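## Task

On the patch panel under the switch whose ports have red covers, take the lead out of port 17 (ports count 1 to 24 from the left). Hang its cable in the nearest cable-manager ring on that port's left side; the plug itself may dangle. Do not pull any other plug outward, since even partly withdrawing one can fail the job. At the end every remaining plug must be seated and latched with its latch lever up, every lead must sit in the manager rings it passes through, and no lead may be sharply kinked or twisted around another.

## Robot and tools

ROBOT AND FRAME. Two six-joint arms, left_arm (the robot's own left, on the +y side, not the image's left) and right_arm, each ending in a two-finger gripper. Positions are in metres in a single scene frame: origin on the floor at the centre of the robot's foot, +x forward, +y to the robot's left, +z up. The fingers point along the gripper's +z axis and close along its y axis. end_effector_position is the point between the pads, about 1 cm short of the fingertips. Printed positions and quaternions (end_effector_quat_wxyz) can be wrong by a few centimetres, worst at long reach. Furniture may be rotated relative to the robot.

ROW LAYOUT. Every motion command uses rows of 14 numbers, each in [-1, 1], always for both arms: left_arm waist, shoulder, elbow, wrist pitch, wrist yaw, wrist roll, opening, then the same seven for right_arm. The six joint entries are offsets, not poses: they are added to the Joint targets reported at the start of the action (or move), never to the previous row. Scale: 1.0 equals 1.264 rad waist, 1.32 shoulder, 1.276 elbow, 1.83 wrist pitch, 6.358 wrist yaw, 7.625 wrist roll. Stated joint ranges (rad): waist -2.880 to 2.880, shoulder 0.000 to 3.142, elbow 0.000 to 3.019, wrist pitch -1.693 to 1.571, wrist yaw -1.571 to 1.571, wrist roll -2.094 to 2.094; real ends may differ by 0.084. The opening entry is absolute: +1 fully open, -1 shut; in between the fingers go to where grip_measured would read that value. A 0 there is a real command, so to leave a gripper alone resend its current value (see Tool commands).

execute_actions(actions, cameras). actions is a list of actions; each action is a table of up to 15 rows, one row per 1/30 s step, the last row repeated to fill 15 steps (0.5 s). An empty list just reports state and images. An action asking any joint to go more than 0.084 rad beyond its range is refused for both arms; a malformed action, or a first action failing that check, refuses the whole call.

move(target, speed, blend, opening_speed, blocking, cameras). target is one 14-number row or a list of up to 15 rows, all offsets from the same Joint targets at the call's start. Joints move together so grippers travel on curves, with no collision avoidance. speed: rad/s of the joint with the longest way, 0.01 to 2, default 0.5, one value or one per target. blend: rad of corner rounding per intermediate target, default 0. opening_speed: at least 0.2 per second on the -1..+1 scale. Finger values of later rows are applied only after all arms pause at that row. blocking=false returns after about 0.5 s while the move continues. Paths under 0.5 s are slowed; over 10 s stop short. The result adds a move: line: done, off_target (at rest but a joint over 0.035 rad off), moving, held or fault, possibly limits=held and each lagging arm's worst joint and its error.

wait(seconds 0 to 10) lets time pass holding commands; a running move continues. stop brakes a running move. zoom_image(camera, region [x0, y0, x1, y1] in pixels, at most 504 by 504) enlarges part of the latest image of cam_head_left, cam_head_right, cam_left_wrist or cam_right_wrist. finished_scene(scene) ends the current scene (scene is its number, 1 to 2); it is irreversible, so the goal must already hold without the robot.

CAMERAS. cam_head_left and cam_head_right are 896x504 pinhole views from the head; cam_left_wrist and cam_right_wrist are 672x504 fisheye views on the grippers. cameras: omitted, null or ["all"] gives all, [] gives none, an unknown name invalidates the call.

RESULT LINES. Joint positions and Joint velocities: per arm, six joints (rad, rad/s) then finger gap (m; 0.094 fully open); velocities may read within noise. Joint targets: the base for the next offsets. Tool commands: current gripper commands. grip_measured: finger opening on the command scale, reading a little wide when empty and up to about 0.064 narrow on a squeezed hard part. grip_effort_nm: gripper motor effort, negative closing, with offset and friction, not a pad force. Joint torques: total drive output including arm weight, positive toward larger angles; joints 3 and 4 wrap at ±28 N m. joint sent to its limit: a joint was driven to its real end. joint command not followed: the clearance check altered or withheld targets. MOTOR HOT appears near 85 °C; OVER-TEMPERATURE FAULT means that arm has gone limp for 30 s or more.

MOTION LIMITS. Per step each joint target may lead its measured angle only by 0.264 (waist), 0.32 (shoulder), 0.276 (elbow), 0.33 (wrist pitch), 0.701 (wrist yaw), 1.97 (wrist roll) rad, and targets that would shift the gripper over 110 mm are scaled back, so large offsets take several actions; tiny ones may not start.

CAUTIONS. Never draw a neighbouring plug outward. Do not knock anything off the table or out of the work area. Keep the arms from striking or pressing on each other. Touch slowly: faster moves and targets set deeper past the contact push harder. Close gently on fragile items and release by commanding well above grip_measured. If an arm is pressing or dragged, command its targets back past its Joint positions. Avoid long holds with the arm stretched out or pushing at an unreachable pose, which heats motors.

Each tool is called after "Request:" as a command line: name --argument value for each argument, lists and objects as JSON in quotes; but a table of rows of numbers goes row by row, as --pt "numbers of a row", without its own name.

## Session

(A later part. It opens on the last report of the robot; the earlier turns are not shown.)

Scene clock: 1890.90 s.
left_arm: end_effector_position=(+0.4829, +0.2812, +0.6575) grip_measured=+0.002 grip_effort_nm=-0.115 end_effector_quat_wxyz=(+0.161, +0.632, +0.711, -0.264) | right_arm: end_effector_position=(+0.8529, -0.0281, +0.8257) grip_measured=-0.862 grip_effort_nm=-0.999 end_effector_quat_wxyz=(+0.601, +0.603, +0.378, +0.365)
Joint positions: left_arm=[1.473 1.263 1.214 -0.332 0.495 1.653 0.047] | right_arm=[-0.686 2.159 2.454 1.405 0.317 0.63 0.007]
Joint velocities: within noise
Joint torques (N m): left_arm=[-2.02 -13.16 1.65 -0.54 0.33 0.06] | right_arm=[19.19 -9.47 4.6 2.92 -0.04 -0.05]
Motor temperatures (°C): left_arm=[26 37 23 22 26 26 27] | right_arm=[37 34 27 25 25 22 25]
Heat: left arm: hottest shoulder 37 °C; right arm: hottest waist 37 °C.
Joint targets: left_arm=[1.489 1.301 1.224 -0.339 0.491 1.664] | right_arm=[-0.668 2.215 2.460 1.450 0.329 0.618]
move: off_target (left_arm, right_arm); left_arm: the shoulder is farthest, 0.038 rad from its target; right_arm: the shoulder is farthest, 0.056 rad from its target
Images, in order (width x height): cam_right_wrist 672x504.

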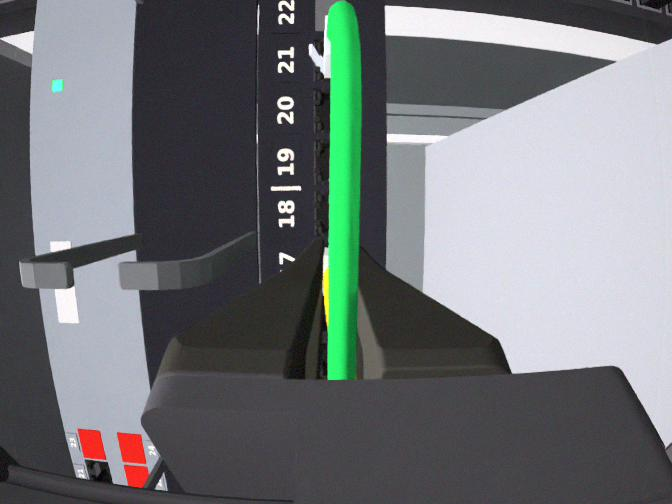

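Request:
move --target '[-0.1505,-0.2693,-0.1789,0.6867,0.0792,-0.1514,-0.5,0,0,0,0,0,0,-0.95]' --speed 0.6 --cameras '["cam_left_wrist","cam_head_left"]'

Request:
zoom_image --camera "cam_left_wrist" --region '[200, 150, 440, 330]'

Scene clock: 1954.47 s.
left_arm: end_effector_position=(+0.6749, +0.2234, +0.9501) grip_measured=-0.498 grip_effort_nm=-0.115 end_effector_quat_wxyz=(+0.625, +0.322, +0.639, -0.312) | right_arm: end_effector_position=(+0.8530, -0.0282, +0.8258) grip_measured=-0.862 grip_effort_nm=-0.999 end_effector_quat_wxyz=(+0.601, +0.603, +0.377, +0.365)
Joint positions: left_arm=[1.314 0.958 1.003 0.903 0.991 0.523 0.024] | right_arm=[-0.686 2.159 2.454 1.405 0.317 0.63 0.007]
Joint velocities: within noise
Joint torques (N m): left_arm=[-5.07 -16.79 2.73 2.09 0.47 -0.18] | right_arm=[19.02 -9.58 4.62 2.84 -0.05 -0.04]
Motor temperatures (°C): left_arm=[26 37 23 22 26 26 27] | right_arm=[37 33 28 24 25 22 26]
Heat: left arm: hottest shoulder 37 °C; right arm: hottest waist 37 °C.
Joint targets: left_arm=[1.298 0.946 0.996 0.917 0.995 0.509] | right_arm=[-0.668 2.214 2.460 1.450 0.329 0.618]
move: off_target (right_arm); right_arm: the shoulder is farthest, 0.056 rad from its target
Images, in order (width x height): cam_head_left 896x504, cam_left_wrist 672x504.

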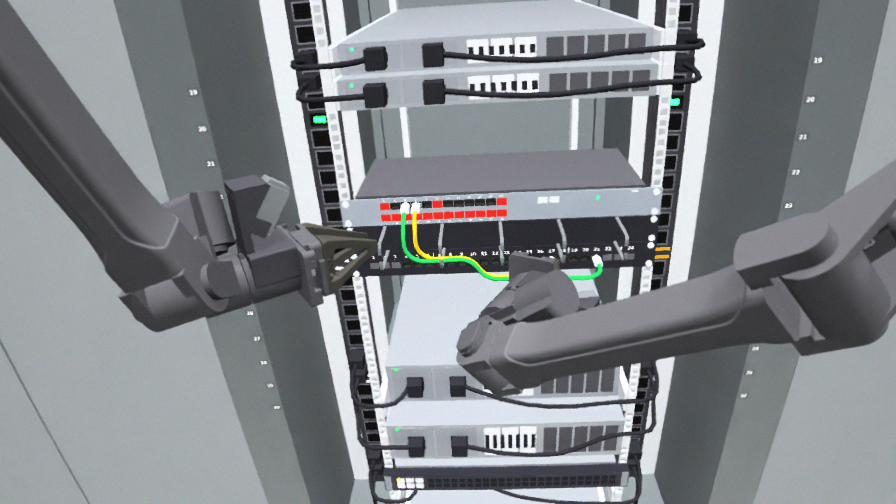

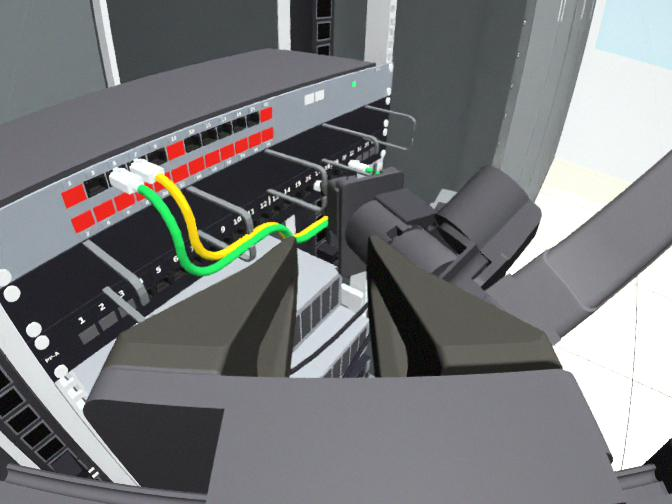

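Scaled by 2.100 from the camera's 672x504 image, which has a finer 960x720 frame.

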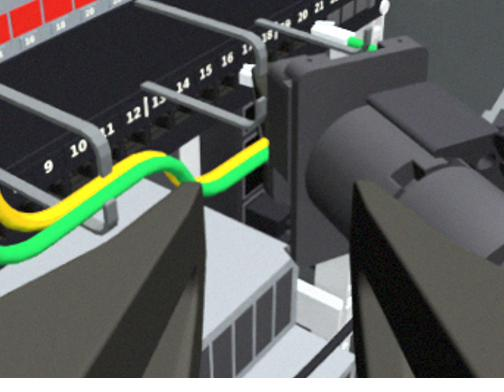

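Request:
zoom_image --camera "cam_left_wrist" --region '[290, 150, 400, 230]'

Scaled by 4.582 from the camera's 672x504 image, which has a finer 960x720 frame.

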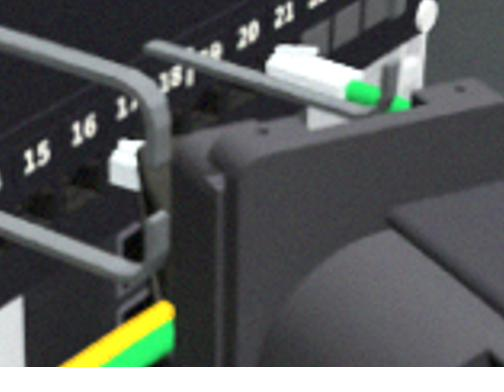

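Request:
wait --seconds 0 --cameras '["cam_right_wrist"]'

Request:
zoom_image --camera "cam_right_wrist" --region '[305, 225, 365, 285]'

Scene clock: 2002.30 s.
left_arm: end_effector_position=(+0.6747, +0.2234, +0.9502) grip_measured=-0.498 grip_effort_nm=-0.115 end_effector_quat_wxyz=(+0.625, +0.322, +0.639, -0.312) | right_arm: end_effector_position=(+0.8530, -0.0282, +0.8258) grip_measured=-0.862 grip_effort_nm=-0.994 end_effector_quat_wxyz=(+0.601, +0.603, +0.377, +0.365)
Joint positions: left_arm=[1.314 0.958 1.003 0.904 0.992 0.522 0.024] | right_arm=[-0.686 2.159 2.454 1.405 0.317 0.63 0.007]
Joint velocities: within noise
Joint torques (N m): left_arm=[-5.07 -16.79 2.71 2.04 0.46 -0.18] | right_arm=[19.37 -9.47 4.59 2.92 -0.04 -0.03]
Motor temperatures (°C): left_arm=[26 36 24 22 27 26 27] | right_arm=[38 32 28 24 25 22 26]
Heat: left arm: hottest shoulder 36 °C; right arm: hottest waist 38 °C.
Joint targets: left_arm=[1.298 0.946 0.996 0.918 0.995 0.509] | right_arm=[-0.668 2.214 2.460 1.450 0.329 0.618]
Tool commands: left_gripper/opening=-0.5 right_gripper/opening=-0.95
Images, in order (width x height): cam_right_wrist 672x504.

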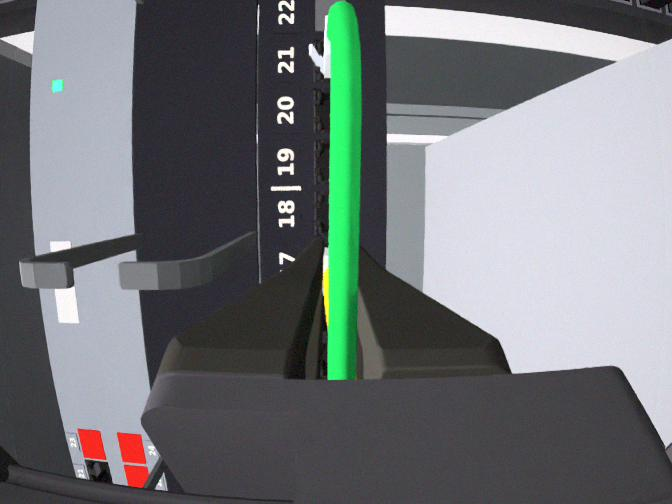

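Scaled by 8.400 from the camera's 672x504 image, which has a finer 960x720 frame.

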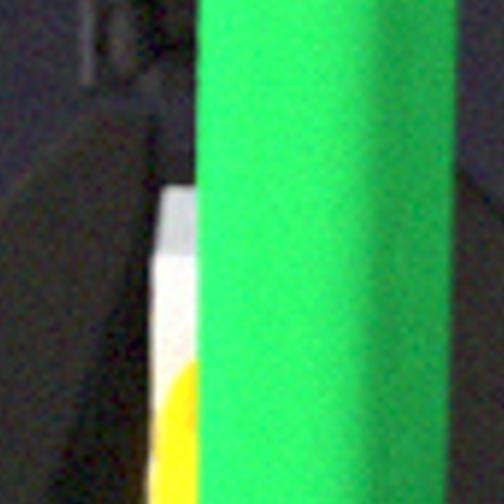

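Request:
move --target '[0,0,0,0,0,0,-0.5,-0.0142,0.0144,-0.0509,-0.0093,0,0,-1.0]' --speed 0.1 --cameras '["cam_right_wrist"]'

Scene clock: 2027.13 s.
left_arm: end_effector_position=(+0.6747, +0.2234, +0.9502) grip_measured=-0.498 grip_effort_nm=-0.115 end_effector_quat_wxyz=(+0.625, +0.322, +0.639, -0.312) | right_arm: end_effector_position=(+0.8503, -0.0249, +0.8229) grip_measured=-0.862 grip_effort_nm=-0.999 end_effector_quat_wxyz=(+0.598, +0.602, +0.382, +0.365)
Joint positions: left_arm=[1.314 0.958 1.003 0.904 0.992 0.521 0.024] | right_arm=[-0.686 2.159 2.444 1.405 0.317 0.63 0.007]
Joint velocities: within noise
Joint torques (N m): left_arm=[-4.95 -16.91 2.74 2.07 0.47 -0.17] | right_arm=[18.02 -7.82 0.17 2.19 -0.06 -0.05]
Motor temperatures (°C): left_arm=[26 36 24 22 27 26 27] | right_arm=[38 32 28 24 25 22 27]
Heat: left arm: hottest shoulder 36 °C; right arm: hottest waist 38 °C.
Joint targets: left_arm=[1.298 0.946 0.996 0.917 0.995 0.509] | right_arm=[-0.686 2.234 2.395 1.433 0.329 0.618]
move: off_target (right_arm); right_arm: the shoulder is farthest, 0.074 rad from its target
Images, in order (width x height): cam_right_wrist 672x504.

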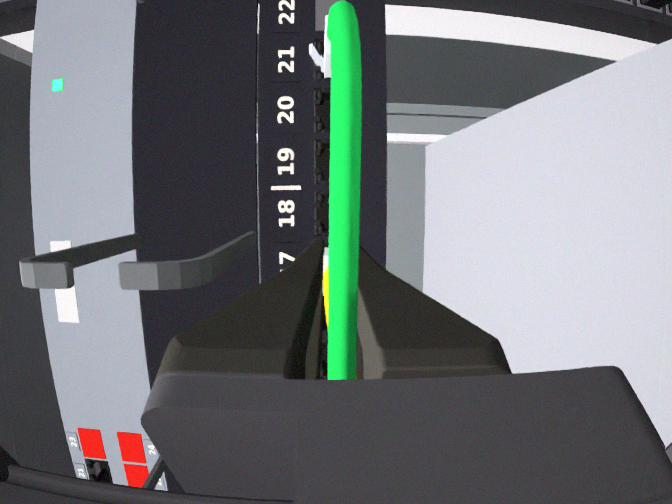

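Request:
move --target '[0,0,0,0,0,0,-0.5,0,0.022,-0.018,0.005,0,0,-1.0]' --speed 0.1 --cameras '["cam_right_wrist"]'

Request:
zoom_image --camera "cam_right_wrist" --region '[260, 190, 400, 310]'

Scene clock: 2034.17 s.
left_arm: end_effector_position=(+0.6747, +0.2234, +0.9502) grip_measured=-0.498 grip_effort_nm=-0.115 end_effector_quat_wxyz=(+0.625, +0.322, +0.639, -0.312) | right_arm: end_effector_position=(+0.8497, -0.0241, +0.8222) grip_measured=-0.862 grip_effort_nm=-1.004 end_effector_quat_wxyz=(+0.597, +0.602, +0.383, +0.365)
Joint positions: left_arm=[1.314 0.958 1.003 0.904 0.992 0.521 0.024] | right_arm=[-0.686 2.158 2.44 1.405 0.317 0.63 0.007]
Joint velocities: within noise
Joint torques (N m): left_arm=[-5.01 -16.62 2.74 2.03 0.46 -0.17] | right_arm=[17.9 -5.6 -1.1 2.4 -0.07 -0.02]
Motor temperatures (°C): left_arm=[26 36 24 22 27 26 27] | right_arm=[38 32 27 24 25 22 27]
Heat: left arm: hottest shoulder 36 °C; right arm: hottest waist 38 °C.
Joint targets: left_arm=[1.298 0.946 0.996 0.917 0.995 0.510] | right_arm=[-0.686 2.256 2.376 1.440 0.329 0.619]
move: off_target (right_arm); right_arm: the shoulder is farthest, 0.105 rad from its target
Images, in order (width x height): cam_right_wrist 672x504.

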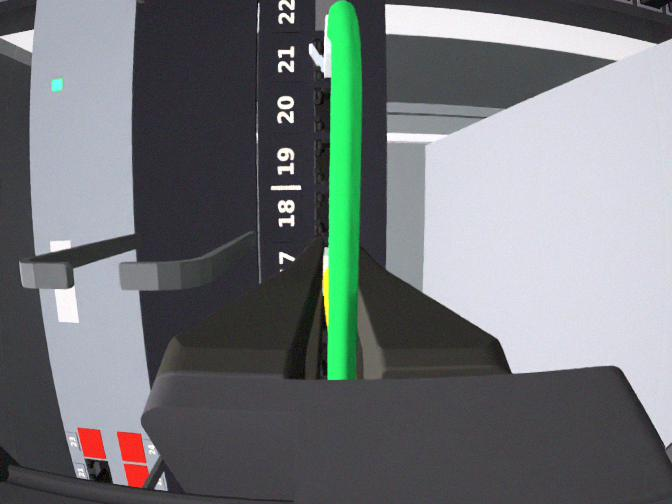

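Scaled by 3.600 from the camera's 672x504 image, which has a finer 960x720 frame.

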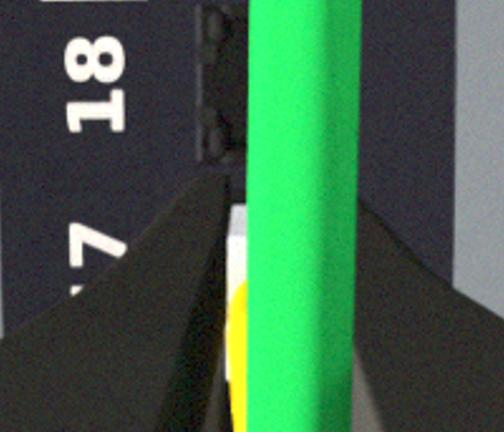

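Request:
wait --seconds 0 --cameras '["cam_left_wrist"]'

Request:
zoom_image --camera "cam_left_wrist" --region '[290, 150, 400, 230]'

Scene clock: 2044.50 s.
left_arm: end_effector_position=(+0.6747, +0.2234, +0.9502) grip_measured=-0.498 grip_effort_nm=-0.115 end_effector_quat_wxyz=(+0.625, +0.322, +0.639, -0.312) | right_arm: end_effector_position=(+0.8496, -0.0240, +0.8221) grip_measured=-0.862 grip_effort_nm=-0.999 end_effector_quat_wxyz=(+0.597, +0.602, +0.383, +0.365)
Joint positions: left_arm=[1.314 0.958 1.003 0.904 0.992 0.521 0.024] | right_arm=[-0.686 2.158 2.439 1.405 0.317 0.63 0.007]
Joint velocities: within noise
Joint torques (N m): left_arm=[-5.13 -16.73 2.67 2.02 0.47 -0.17] | right_arm=[17.73 -5.77 -1.03 2.48 -0.07 -0.02]
Motor temperatures (°C): left_arm=[26 36 24 22 27 26 27] | right_arm=[37 32 27 24 25 22 27]
Heat: left arm: hottest shoulder 36 °C; right arm: hottest waist 37 °C.
Joint targets: left_arm=[1.298 0.946 0.996 0.917 0.995 0.510] | right_arm=[-0.686 2.256 2.376 1.440 0.329 0.619]
Tool commands: left_gripper/opening=-0.5 right_gripper/opening=-1.0
Images, in order (width x height): cam_left_wrist 672x504.

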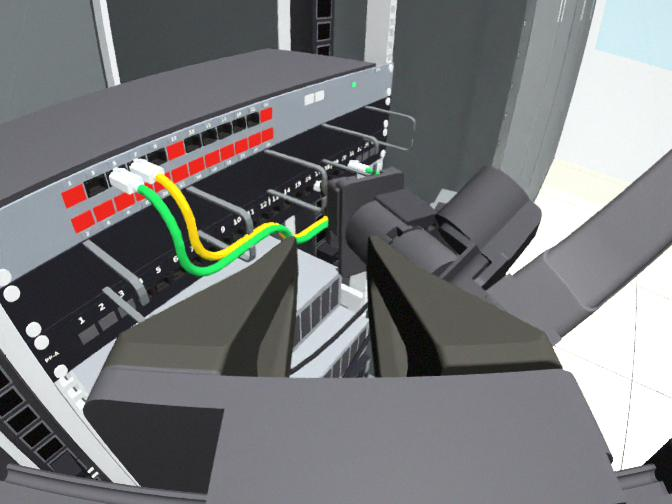

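Scaled by 4.582 from the camera's 672x504 image, which has a finer 960x720 frame.

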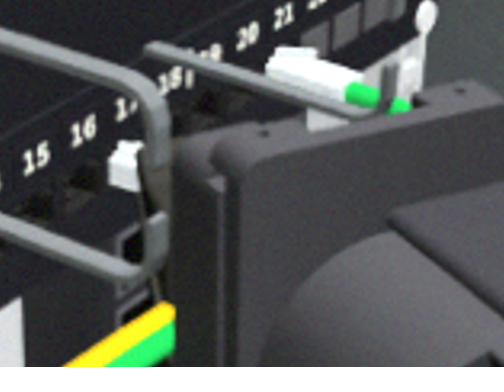

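Request:
zoom_image --camera "cam_left_wrist" --region '[305, 170, 345, 200]'

Request:
zoom_image --camera "cam_left_wrist" --region '[340, 150, 385, 184]'

Scaled by 12.600 from the camera's 672x504 image, which has a finer 960x720 frame.

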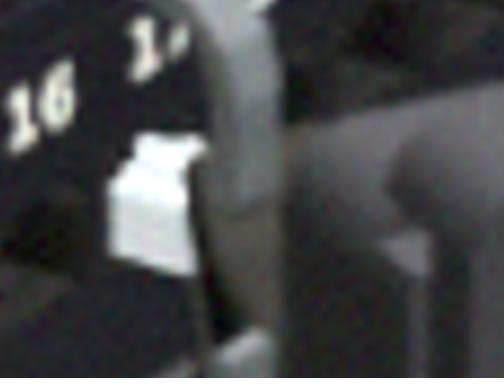

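Scaled by 11.200 from the camera's 672x504 image, which has a finer 960x720 frame.

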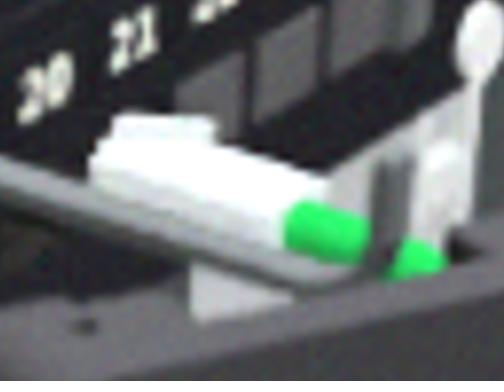

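Request:
move --pt "0 0 0 0 0 0 -0.5 0.0087 -0.0258 0.1489 -0.0246 0 0 -0.9" --pt "0 0 0 0 0 0 -0.5 0.0087 -0.0258 0.1489 -0.0246 0 0 -0.65" --speed 0.1 --cameras '["cam_right_wrist","cam_left_wrist"]'

Request:
zoom_image --camera "cam_left_wrist" --region '[305, 160, 375, 210]'

Request:
zoom_image --camera "cam_right_wrist" --region '[280, 190, 400, 310]'

Scene clock: 2076.90 s.
left_arm: end_effector_position=(+0.6747, +0.2234, +0.9502) grip_measured=-0.498 grip_effort_nm=-0.115 end_effector_quat_wxyz=(+0.625, +0.322, +0.639, -0.312) | right_arm: end_effector_position=(+0.8536, -0.0299, +0.8258) grip_measured=-0.652 grip_effort_nm=0.105 end_effector_quat_wxyz=(+0.609, +0.606, +0.362, +0.362)
Joint positions: left_arm=[1.314 0.958 1.003 0.904 0.992 0.521 0.024] | right_arm=[-0.686 2.201 2.534 1.401 0.323 0.63 0.016]
Joint velocities: within noise
Joint torques (N m): left_arm=[-5.07 -16.79 2.7 2.06 0.46 -0.16] | right_arm=[19.19 -12.04 6.93 0.7 -0.34 -0.03]
Motor temperatures (°C): left_arm=[26 37 24 22 27 26 27] | right_arm=[37 31 26 23 25 22 27]
Heat: left arm: hottest shoulder 37 °C; right arm: hottest waist 37 °C.
Joint targets: left_arm=[1.298 0.946 0.996 0.917 0.995 0.509] | right_arm=[-0.675 2.222 2.566 1.395 0.329 0.619]
move: done
Images, in order (width x height): cam_left_wrist 672x504, cam_right_wrist 672x504.

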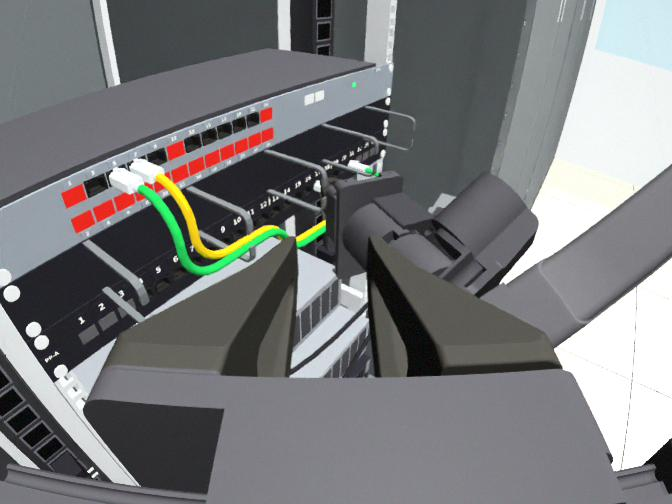

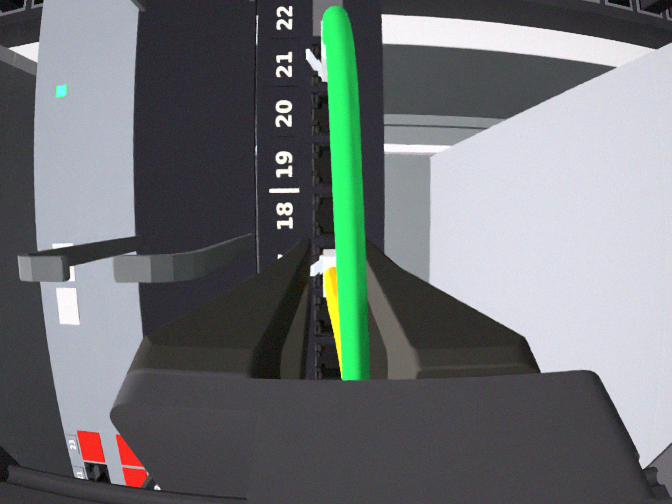

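Scaled by 7.200 from the camera's 672x504 image, which has a finer 960x720 frame.

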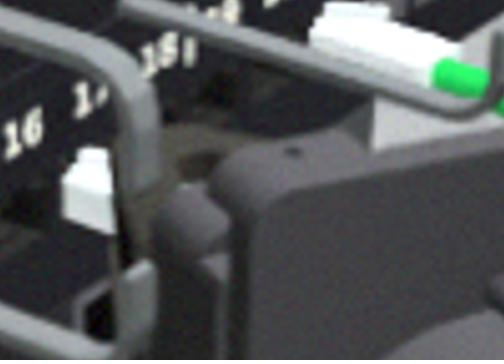

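Scaled by 4.200 from the camera's 672x504 image, which has a finer 960x720 frame.

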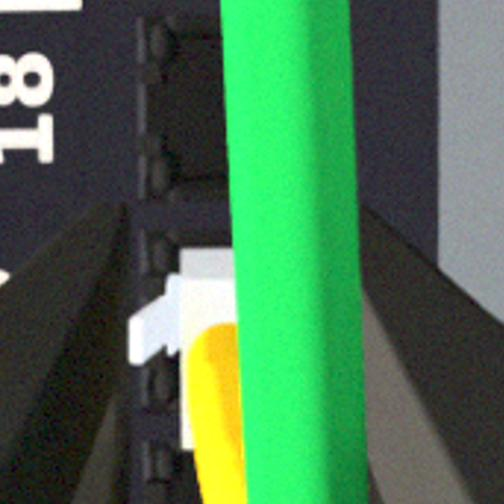

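Request:
move --target '[0,0,0,0,0,0,-0.5,0,0.0152,0.0384,-0.018,0,0,-0.62]' --speed 0.06 --cameras '["cam_right_wrist","cam_left_wrist"]'

Request:
zoom_image --camera "cam_left_wrist" --region '[305, 160, 375, 210]'

Request:
zoom_image --camera "cam_right_wrist" --region '[280, 190, 400, 310]'

Scene clock: 2084.90 s.
left_arm: end_effector_position=(+0.6747, +0.2234, +0.9502) grip_measured=-0.498 grip_effort_nm=-0.115 end_effector_quat_wxyz=(+0.625, +0.322, +0.639, -0.312) | right_arm: end_effector_position=(+0.8570, -0.0290, +0.8248) grip_measured=-0.621 grip_effort_nm=0.105 end_effector_quat_wxyz=(+0.609, +0.607, +0.362, +0.361)
Joint positions: left_arm=[1.314 0.958 1.003 0.904 0.992 0.521 0.024] | right_arm=[-0.686 2.222 2.581 1.377 0.325 0.63 0.018]
Joint velocities: within noise
Joint torques (N m): left_arm=[-5.19 -16.85 2.71 1.99 0.46 -0.17] | right_arm=[19.02 -12.04 7.17 0.43 -0.36 -0.03]
Motor temperatures (°C): left_arm=[26 37 24 22 27 26 27] | right_arm=[37 32 27 23 25 22 26]
Heat: left arm: hottest shoulder 37 °C; right arm: hottest waist 37 °C.
Joint targets: left_arm=[1.298 0.946 0.996 0.917 0.995 0.509] | right_arm=[-0.675 2.242 2.615 1.362 0.329 0.619]
move: done
Images, in order (width x height): cam_left_wrist 672x504, cam_right_wrist 672x504.

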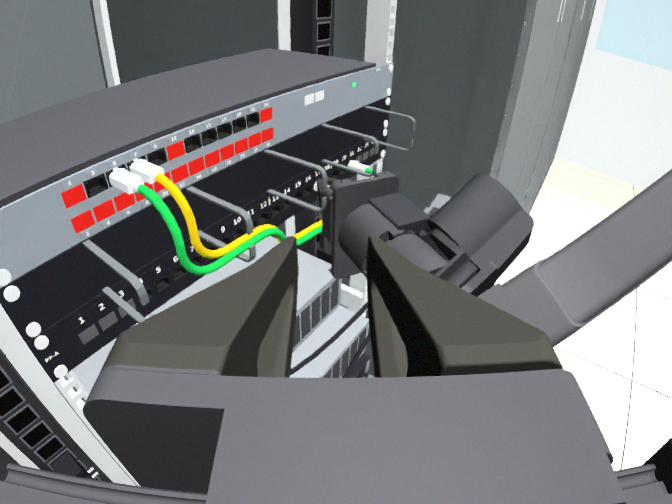

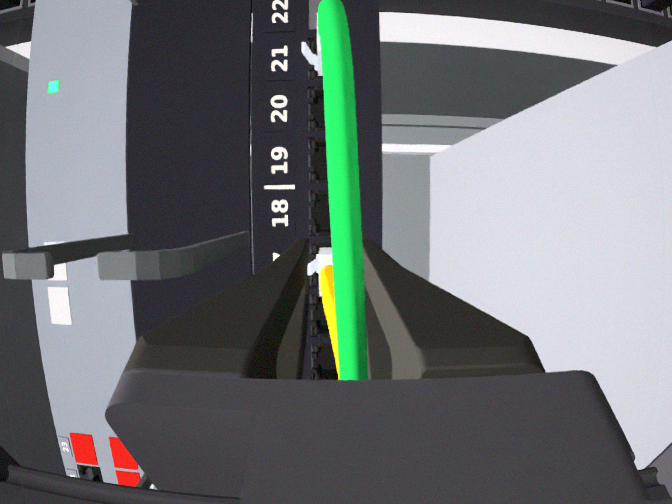

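Scaled by 7.200 from the camera's 672x504 image, which has a finer 960x720 frame.

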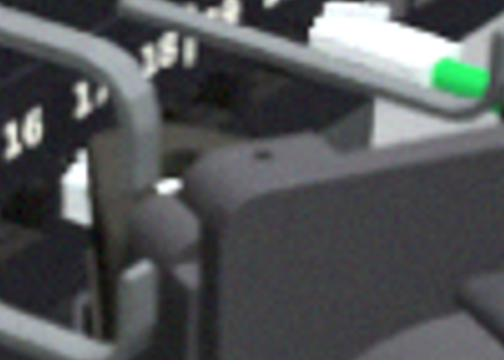

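Scaled by 4.200 from the camera's 672x504 image, which has a finer 960x720 frame.

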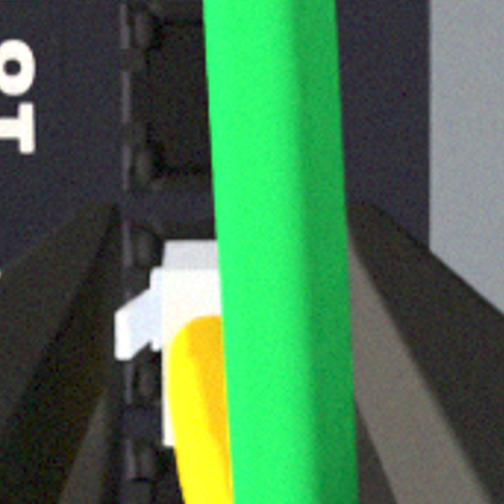

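Request:
move --target '[0,0,0,0,0,0,-0.5,0,0,0,0,0,0,-0.92]' --opening_speed 0.3 --cameras '["cam_left_wrist","cam_right_wrist"]'

Request:
zoom_image --camera "cam_left_wrist" --region '[305, 160, 375, 210]'

Scene clock: 2095.27 s.
left_arm: end_effector_position=(+0.6747, +0.2234, +0.9502) grip_measured=-0.498 grip_effort_nm=-0.120 end_effector_quat_wxyz=(+0.625, +0.322, +0.639, -0.312) | right_arm: end_effector_position=(+0.8576, -0.0290, +0.8261) grip_measured=-0.856 grip_effort_nm=-0.969 end_effector_quat_wxyz=(+0.609, +0.606, +0.361, +0.362)
Joint positions: left_arm=[1.314 0.958 1.003 0.904 0.992 0.521 0.024] | right_arm=[-0.685 2.222 2.583 1.376 0.323 0.63 0.007]
Joint velocities: within noise
Joint torques (N m): left_arm=[-5.01 -16.62 2.69 2.04 0.46 -0.17] | right_arm=[18.73 -12.28 7.08 0.31 -0.32 -0.01]
Motor temperatures (°C): left_arm=[26 37 24 22 27 26 27] | right_arm=[37 32 28 23 25 22 26]
Heat: left arm: hottest shoulder 37 °C; right arm: hottest waist 37 °C.
Joint targets: left_arm=[1.298 0.946 0.996 0.917 0.995 0.509] | right_arm=[-0.675 2.242 2.615 1.362 0.329 0.619]
move: done
Images, in order (width x height): cam_left_wrist 672x504, cam_right_wrist 672x504.

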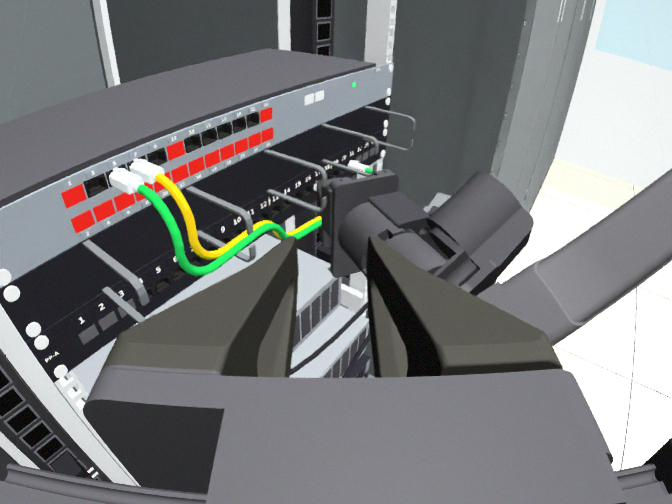

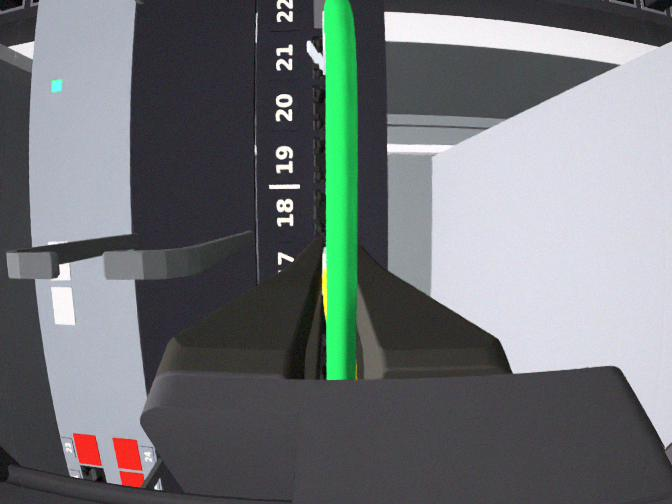

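Scaled by 7.200 from the camera's 672x504 image, which has a finer 960x720 frame.

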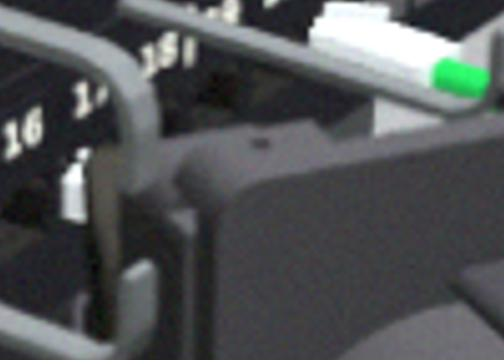

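Request:
move --target '[0,0,0,0,0,0,-0.5,0,0.036,-0.0745,0.0208,0,0,-1]' --speed 0.06 --cameras '["cam_right_wrist"]'

Scene clock: 2107.23 s.
left_arm: end_effector_position=(+0.6747, +0.2234, +0.9502) grip_measured=-0.498 grip_effort_nm=-0.115 end_effector_quat_wxyz=(+0.625, +0.322, +0.639, -0.312) | right_arm: end_effector_position=(+0.8300, -0.0039, +0.8036) grip_measured=-0.858 grip_effort_nm=-0.999 end_effector_quat_wxyz=(+0.598, +0.607, +0.379, +0.362)
Joint positions: left_arm=[1.314 0.958 1.003 0.904 0.992 0.521 0.024] | right_arm=[-0.685 2.253 2.539 1.41 0.327 0.63 0.007]
Joint velocities: within noise
Joint torques (N m): left_arm=[-5.25 -16.91 2.76 2.09 0.46 -0.17] | right_arm=[19.43 -10.4 2.58 0.57 -0.45 -0.04]
Motor temperatures (°C): left_arm=[26 37 24 22 27 26 27] | right_arm=[37 33 29 23 25 22 26]
Heat: left arm: hottest shoulder 37 °C; right arm: hottest waist 37 °C.
Joint targets: left_arm=[1.298 0.946 0.996 0.917 0.995 0.509] | right_arm=[-0.675 2.290 2.520 1.400 0.329 0.619]
move: off_target (right_arm); right_arm: the shoulder is farthest, 0.037 rad from its target
Images, in order (width x height): cam_right_wrist 672x504.

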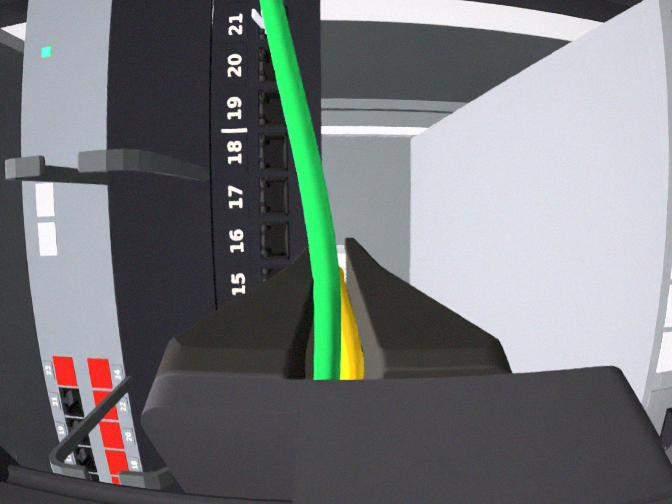

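Request:
wait --seconds 0

Request:
zoom_image --camera "cam_left_wrist" --region '[150, 130, 390, 290]'

Request:
zoom_image --camera "cam_right_wrist" --region '[260, 200, 400, 385]'

Scene clock: 2113.97 s.
left_arm: end_effector_position=(+0.6747, +0.2234, +0.9502) grip_measured=-0.498 grip_effort_nm=-0.115 end_effector_quat_wxyz=(+0.625, +0.322, +0.639, -0.312) | right_arm: end_effector_position=(+0.8300, -0.0039, +0.8036) grip_measured=-0.858 grip_effort_nm=-0.999 end_effector_quat_wxyz=(+0.598, +0.606, +0.379, +0.362)
Joint positions: left_arm=[1.314 0.958 1.003 0.904 0.992 0.521 0.024] | right_arm=[-0.685 2.253 2.539 1.41 0.327 0.63 0.007]
Joint velocities: within noise
Joint torques (N m): left_arm=[-5.3 -16.91 2.69 2.1 0.47 -0.17] | right_arm=[19.66 -10.23 2.48 0.54 -0.47 -0.01]
Motor temperatures (°C): left_arm=[26 37 24 22 27 26 27] | right_arm=[38 33 28 23 25 22 27]
Heat: left arm: hottest shoulder 37 °C; right arm: hottest waist 38 °C.
Joint targets: left_arm=[1.298 0.946 0.996 0.917 0.995 0.509] | right_arm=[-0.675 2.290 2.520 1.400 0.329 0.619]
Tool commands: left_gripper/opening=-0.5 right_gripper/opening=-1.0

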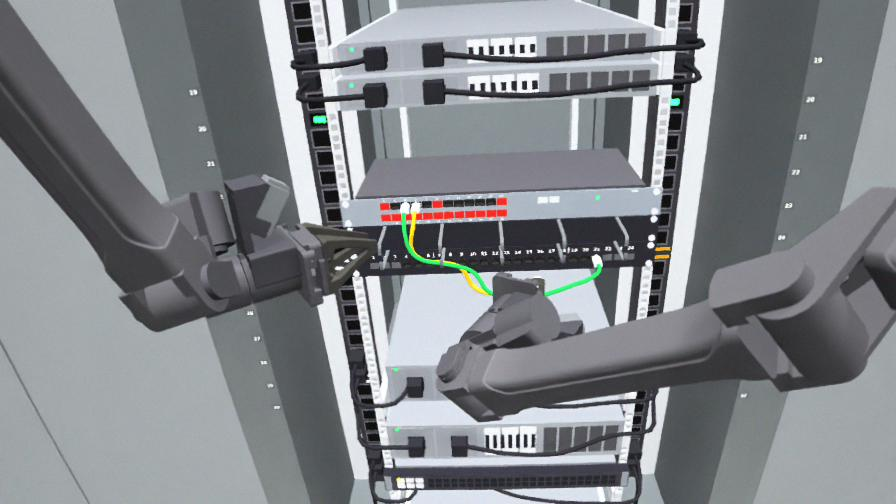

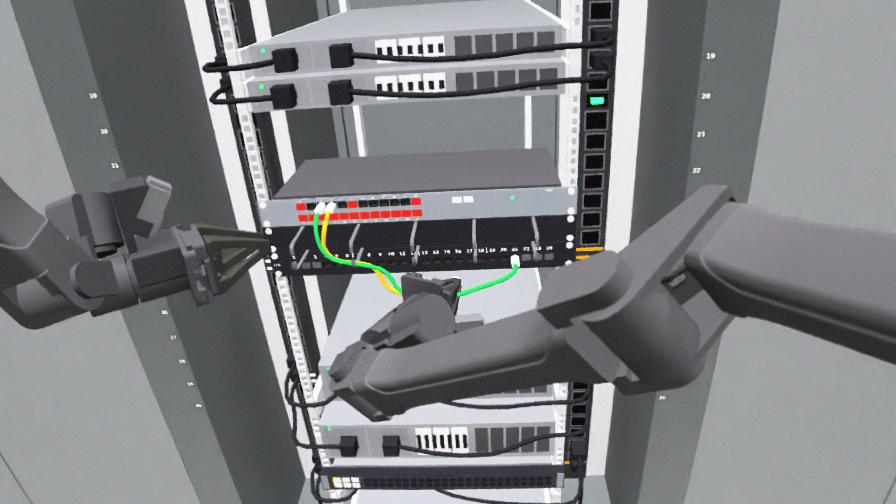

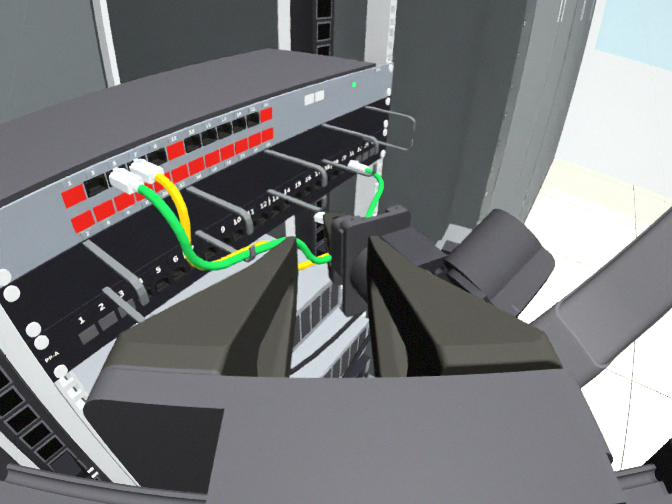

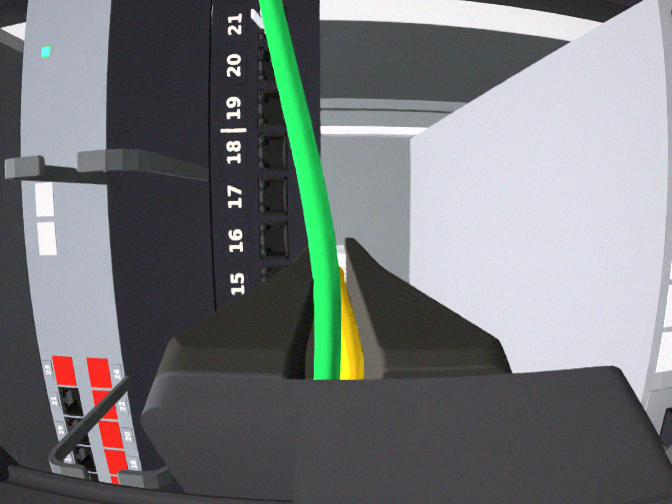

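Scaled by 2.100 from the camera's 672x504 image, which has a finer 960x720 frame.

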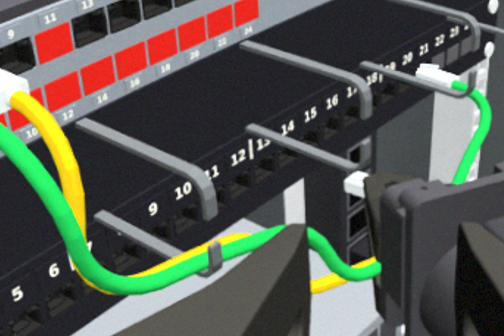

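Scaled by 2.724 from the camera's 672x504 image, which has a finer 960x720 frame.

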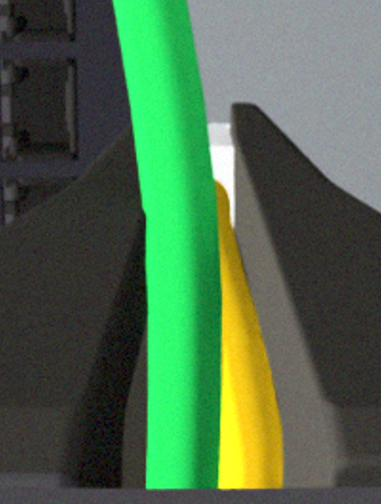

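Request:
move --target '[0,0,0,0,0,0,-0.5,0,0,0,0,0,0,-0.45]' --opening_speed 0.4

Request:
zoom_image --camera "cam_left_wrist" --region '[150, 130, 390, 290]'

Request:
zoom_image --camera "cam_right_wrist" --region '[260, 200, 400, 385]'

Scene clock: 2145.07 s.
left_arm: end_effector_position=(+0.6747, +0.2234, +0.9502) grip_measured=-0.498 grip_effort_nm=-0.115 end_effector_quat_wxyz=(+0.625, +0.322, +0.639, -0.312) | right_arm: end_effector_position=(+0.8252, +0.0017, +0.7987) grip_measured=-0.452 grip_effort_nm=0.100 end_effector_quat_wxyz=(+0.595, +0.606, +0.384, +0.362)
Joint positions: left_arm=[1.314 0.958 1.003 0.904 0.992 0.521 0.024] | right_arm=[-0.685 2.26 2.533 1.41 0.327 0.63 0.026]
Joint velocities: within noise
Joint torques (N m): left_arm=[-5.07 -16.73 2.74 2.02 0.45 -0.16] | right_arm=[19.6 -10.64 2.97 0.55 -0.46 -0.04]
Motor temperatures (°C): left_arm=[26 37 24 22 27 26 27] | right_arm=[38 32 27 23 25 22 27]
Heat: left arm: hottest shoulder 37 °C; right arm: hottest waist 38 °C.
Joint targets: left_arm=[1.298 0.946 0.996 0.917 0.995 0.509] | right_arm=[-0.675 2.290 2.520 1.400 0.329 0.619]
move: done

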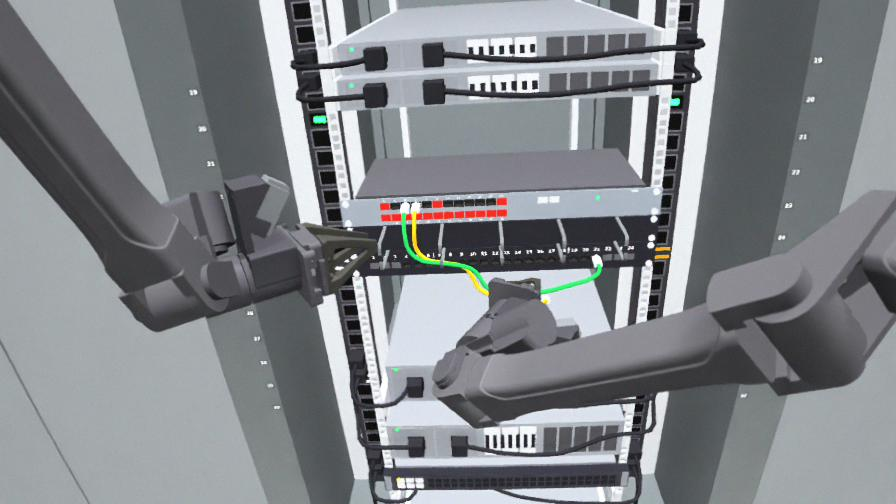

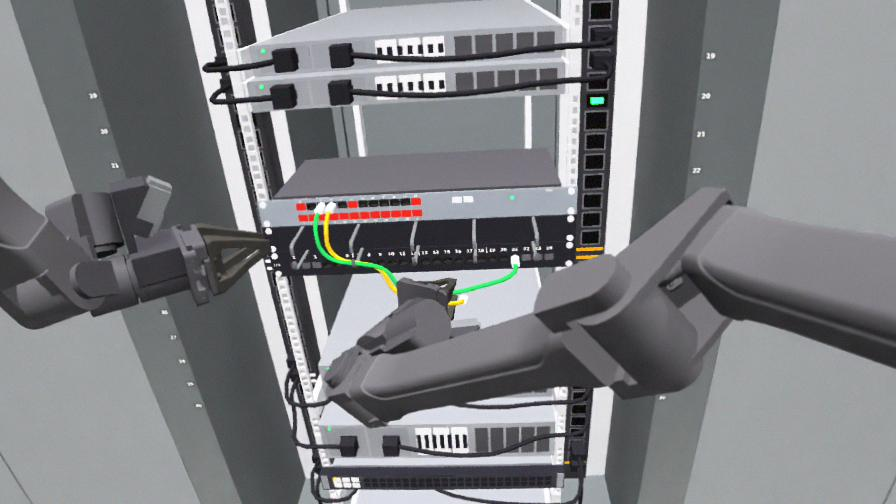

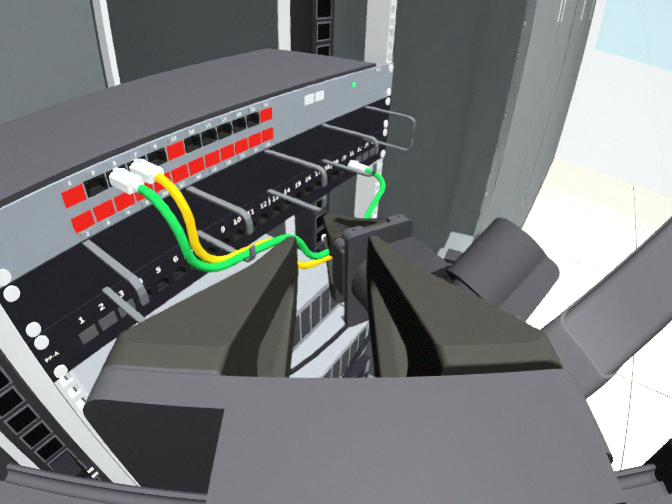

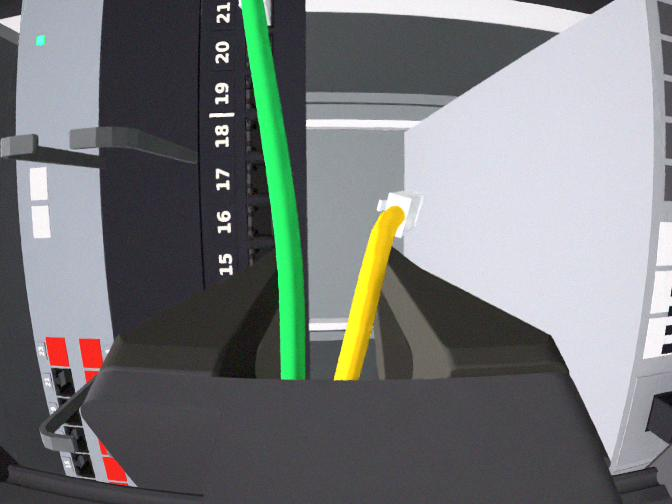

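Scaled by 2.100 from the camera's 672x504 image, which has a finer 960x720 frame.

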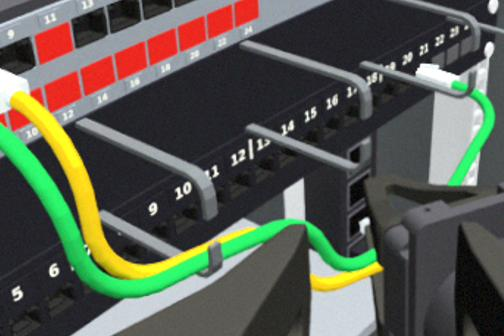

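Scaled by 2.724 from the camera's 672x504 image, which has a finer 960x720 frame.

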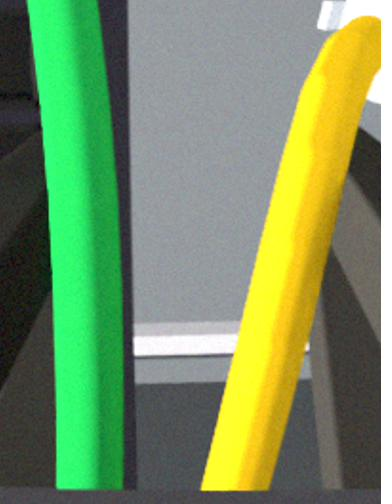

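Request:
zoom_image --camera "cam_head_right" --region '[330, 220, 500, 330]'

Request:
zoom_image --camera "cam_head_left" --region '[420, 220, 590, 330]'

Scaled by 2.965 from the camera's 896x504 image, which has a finer 1280x720 frame.

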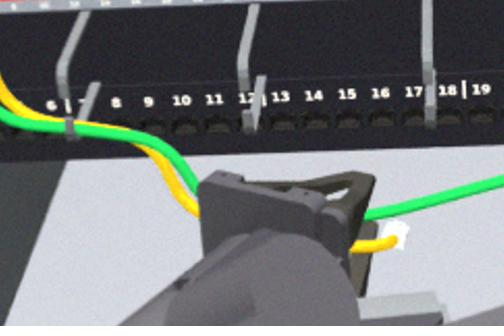

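Scaled by 2.965 from the camera's 896x504 image, which has a finer 1280x720 frame.

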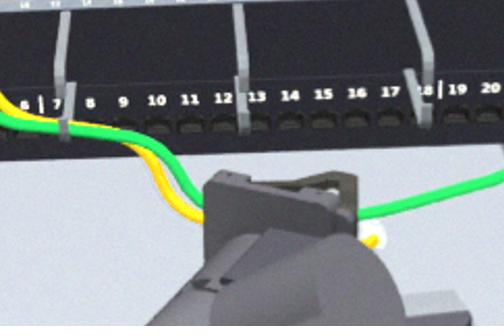

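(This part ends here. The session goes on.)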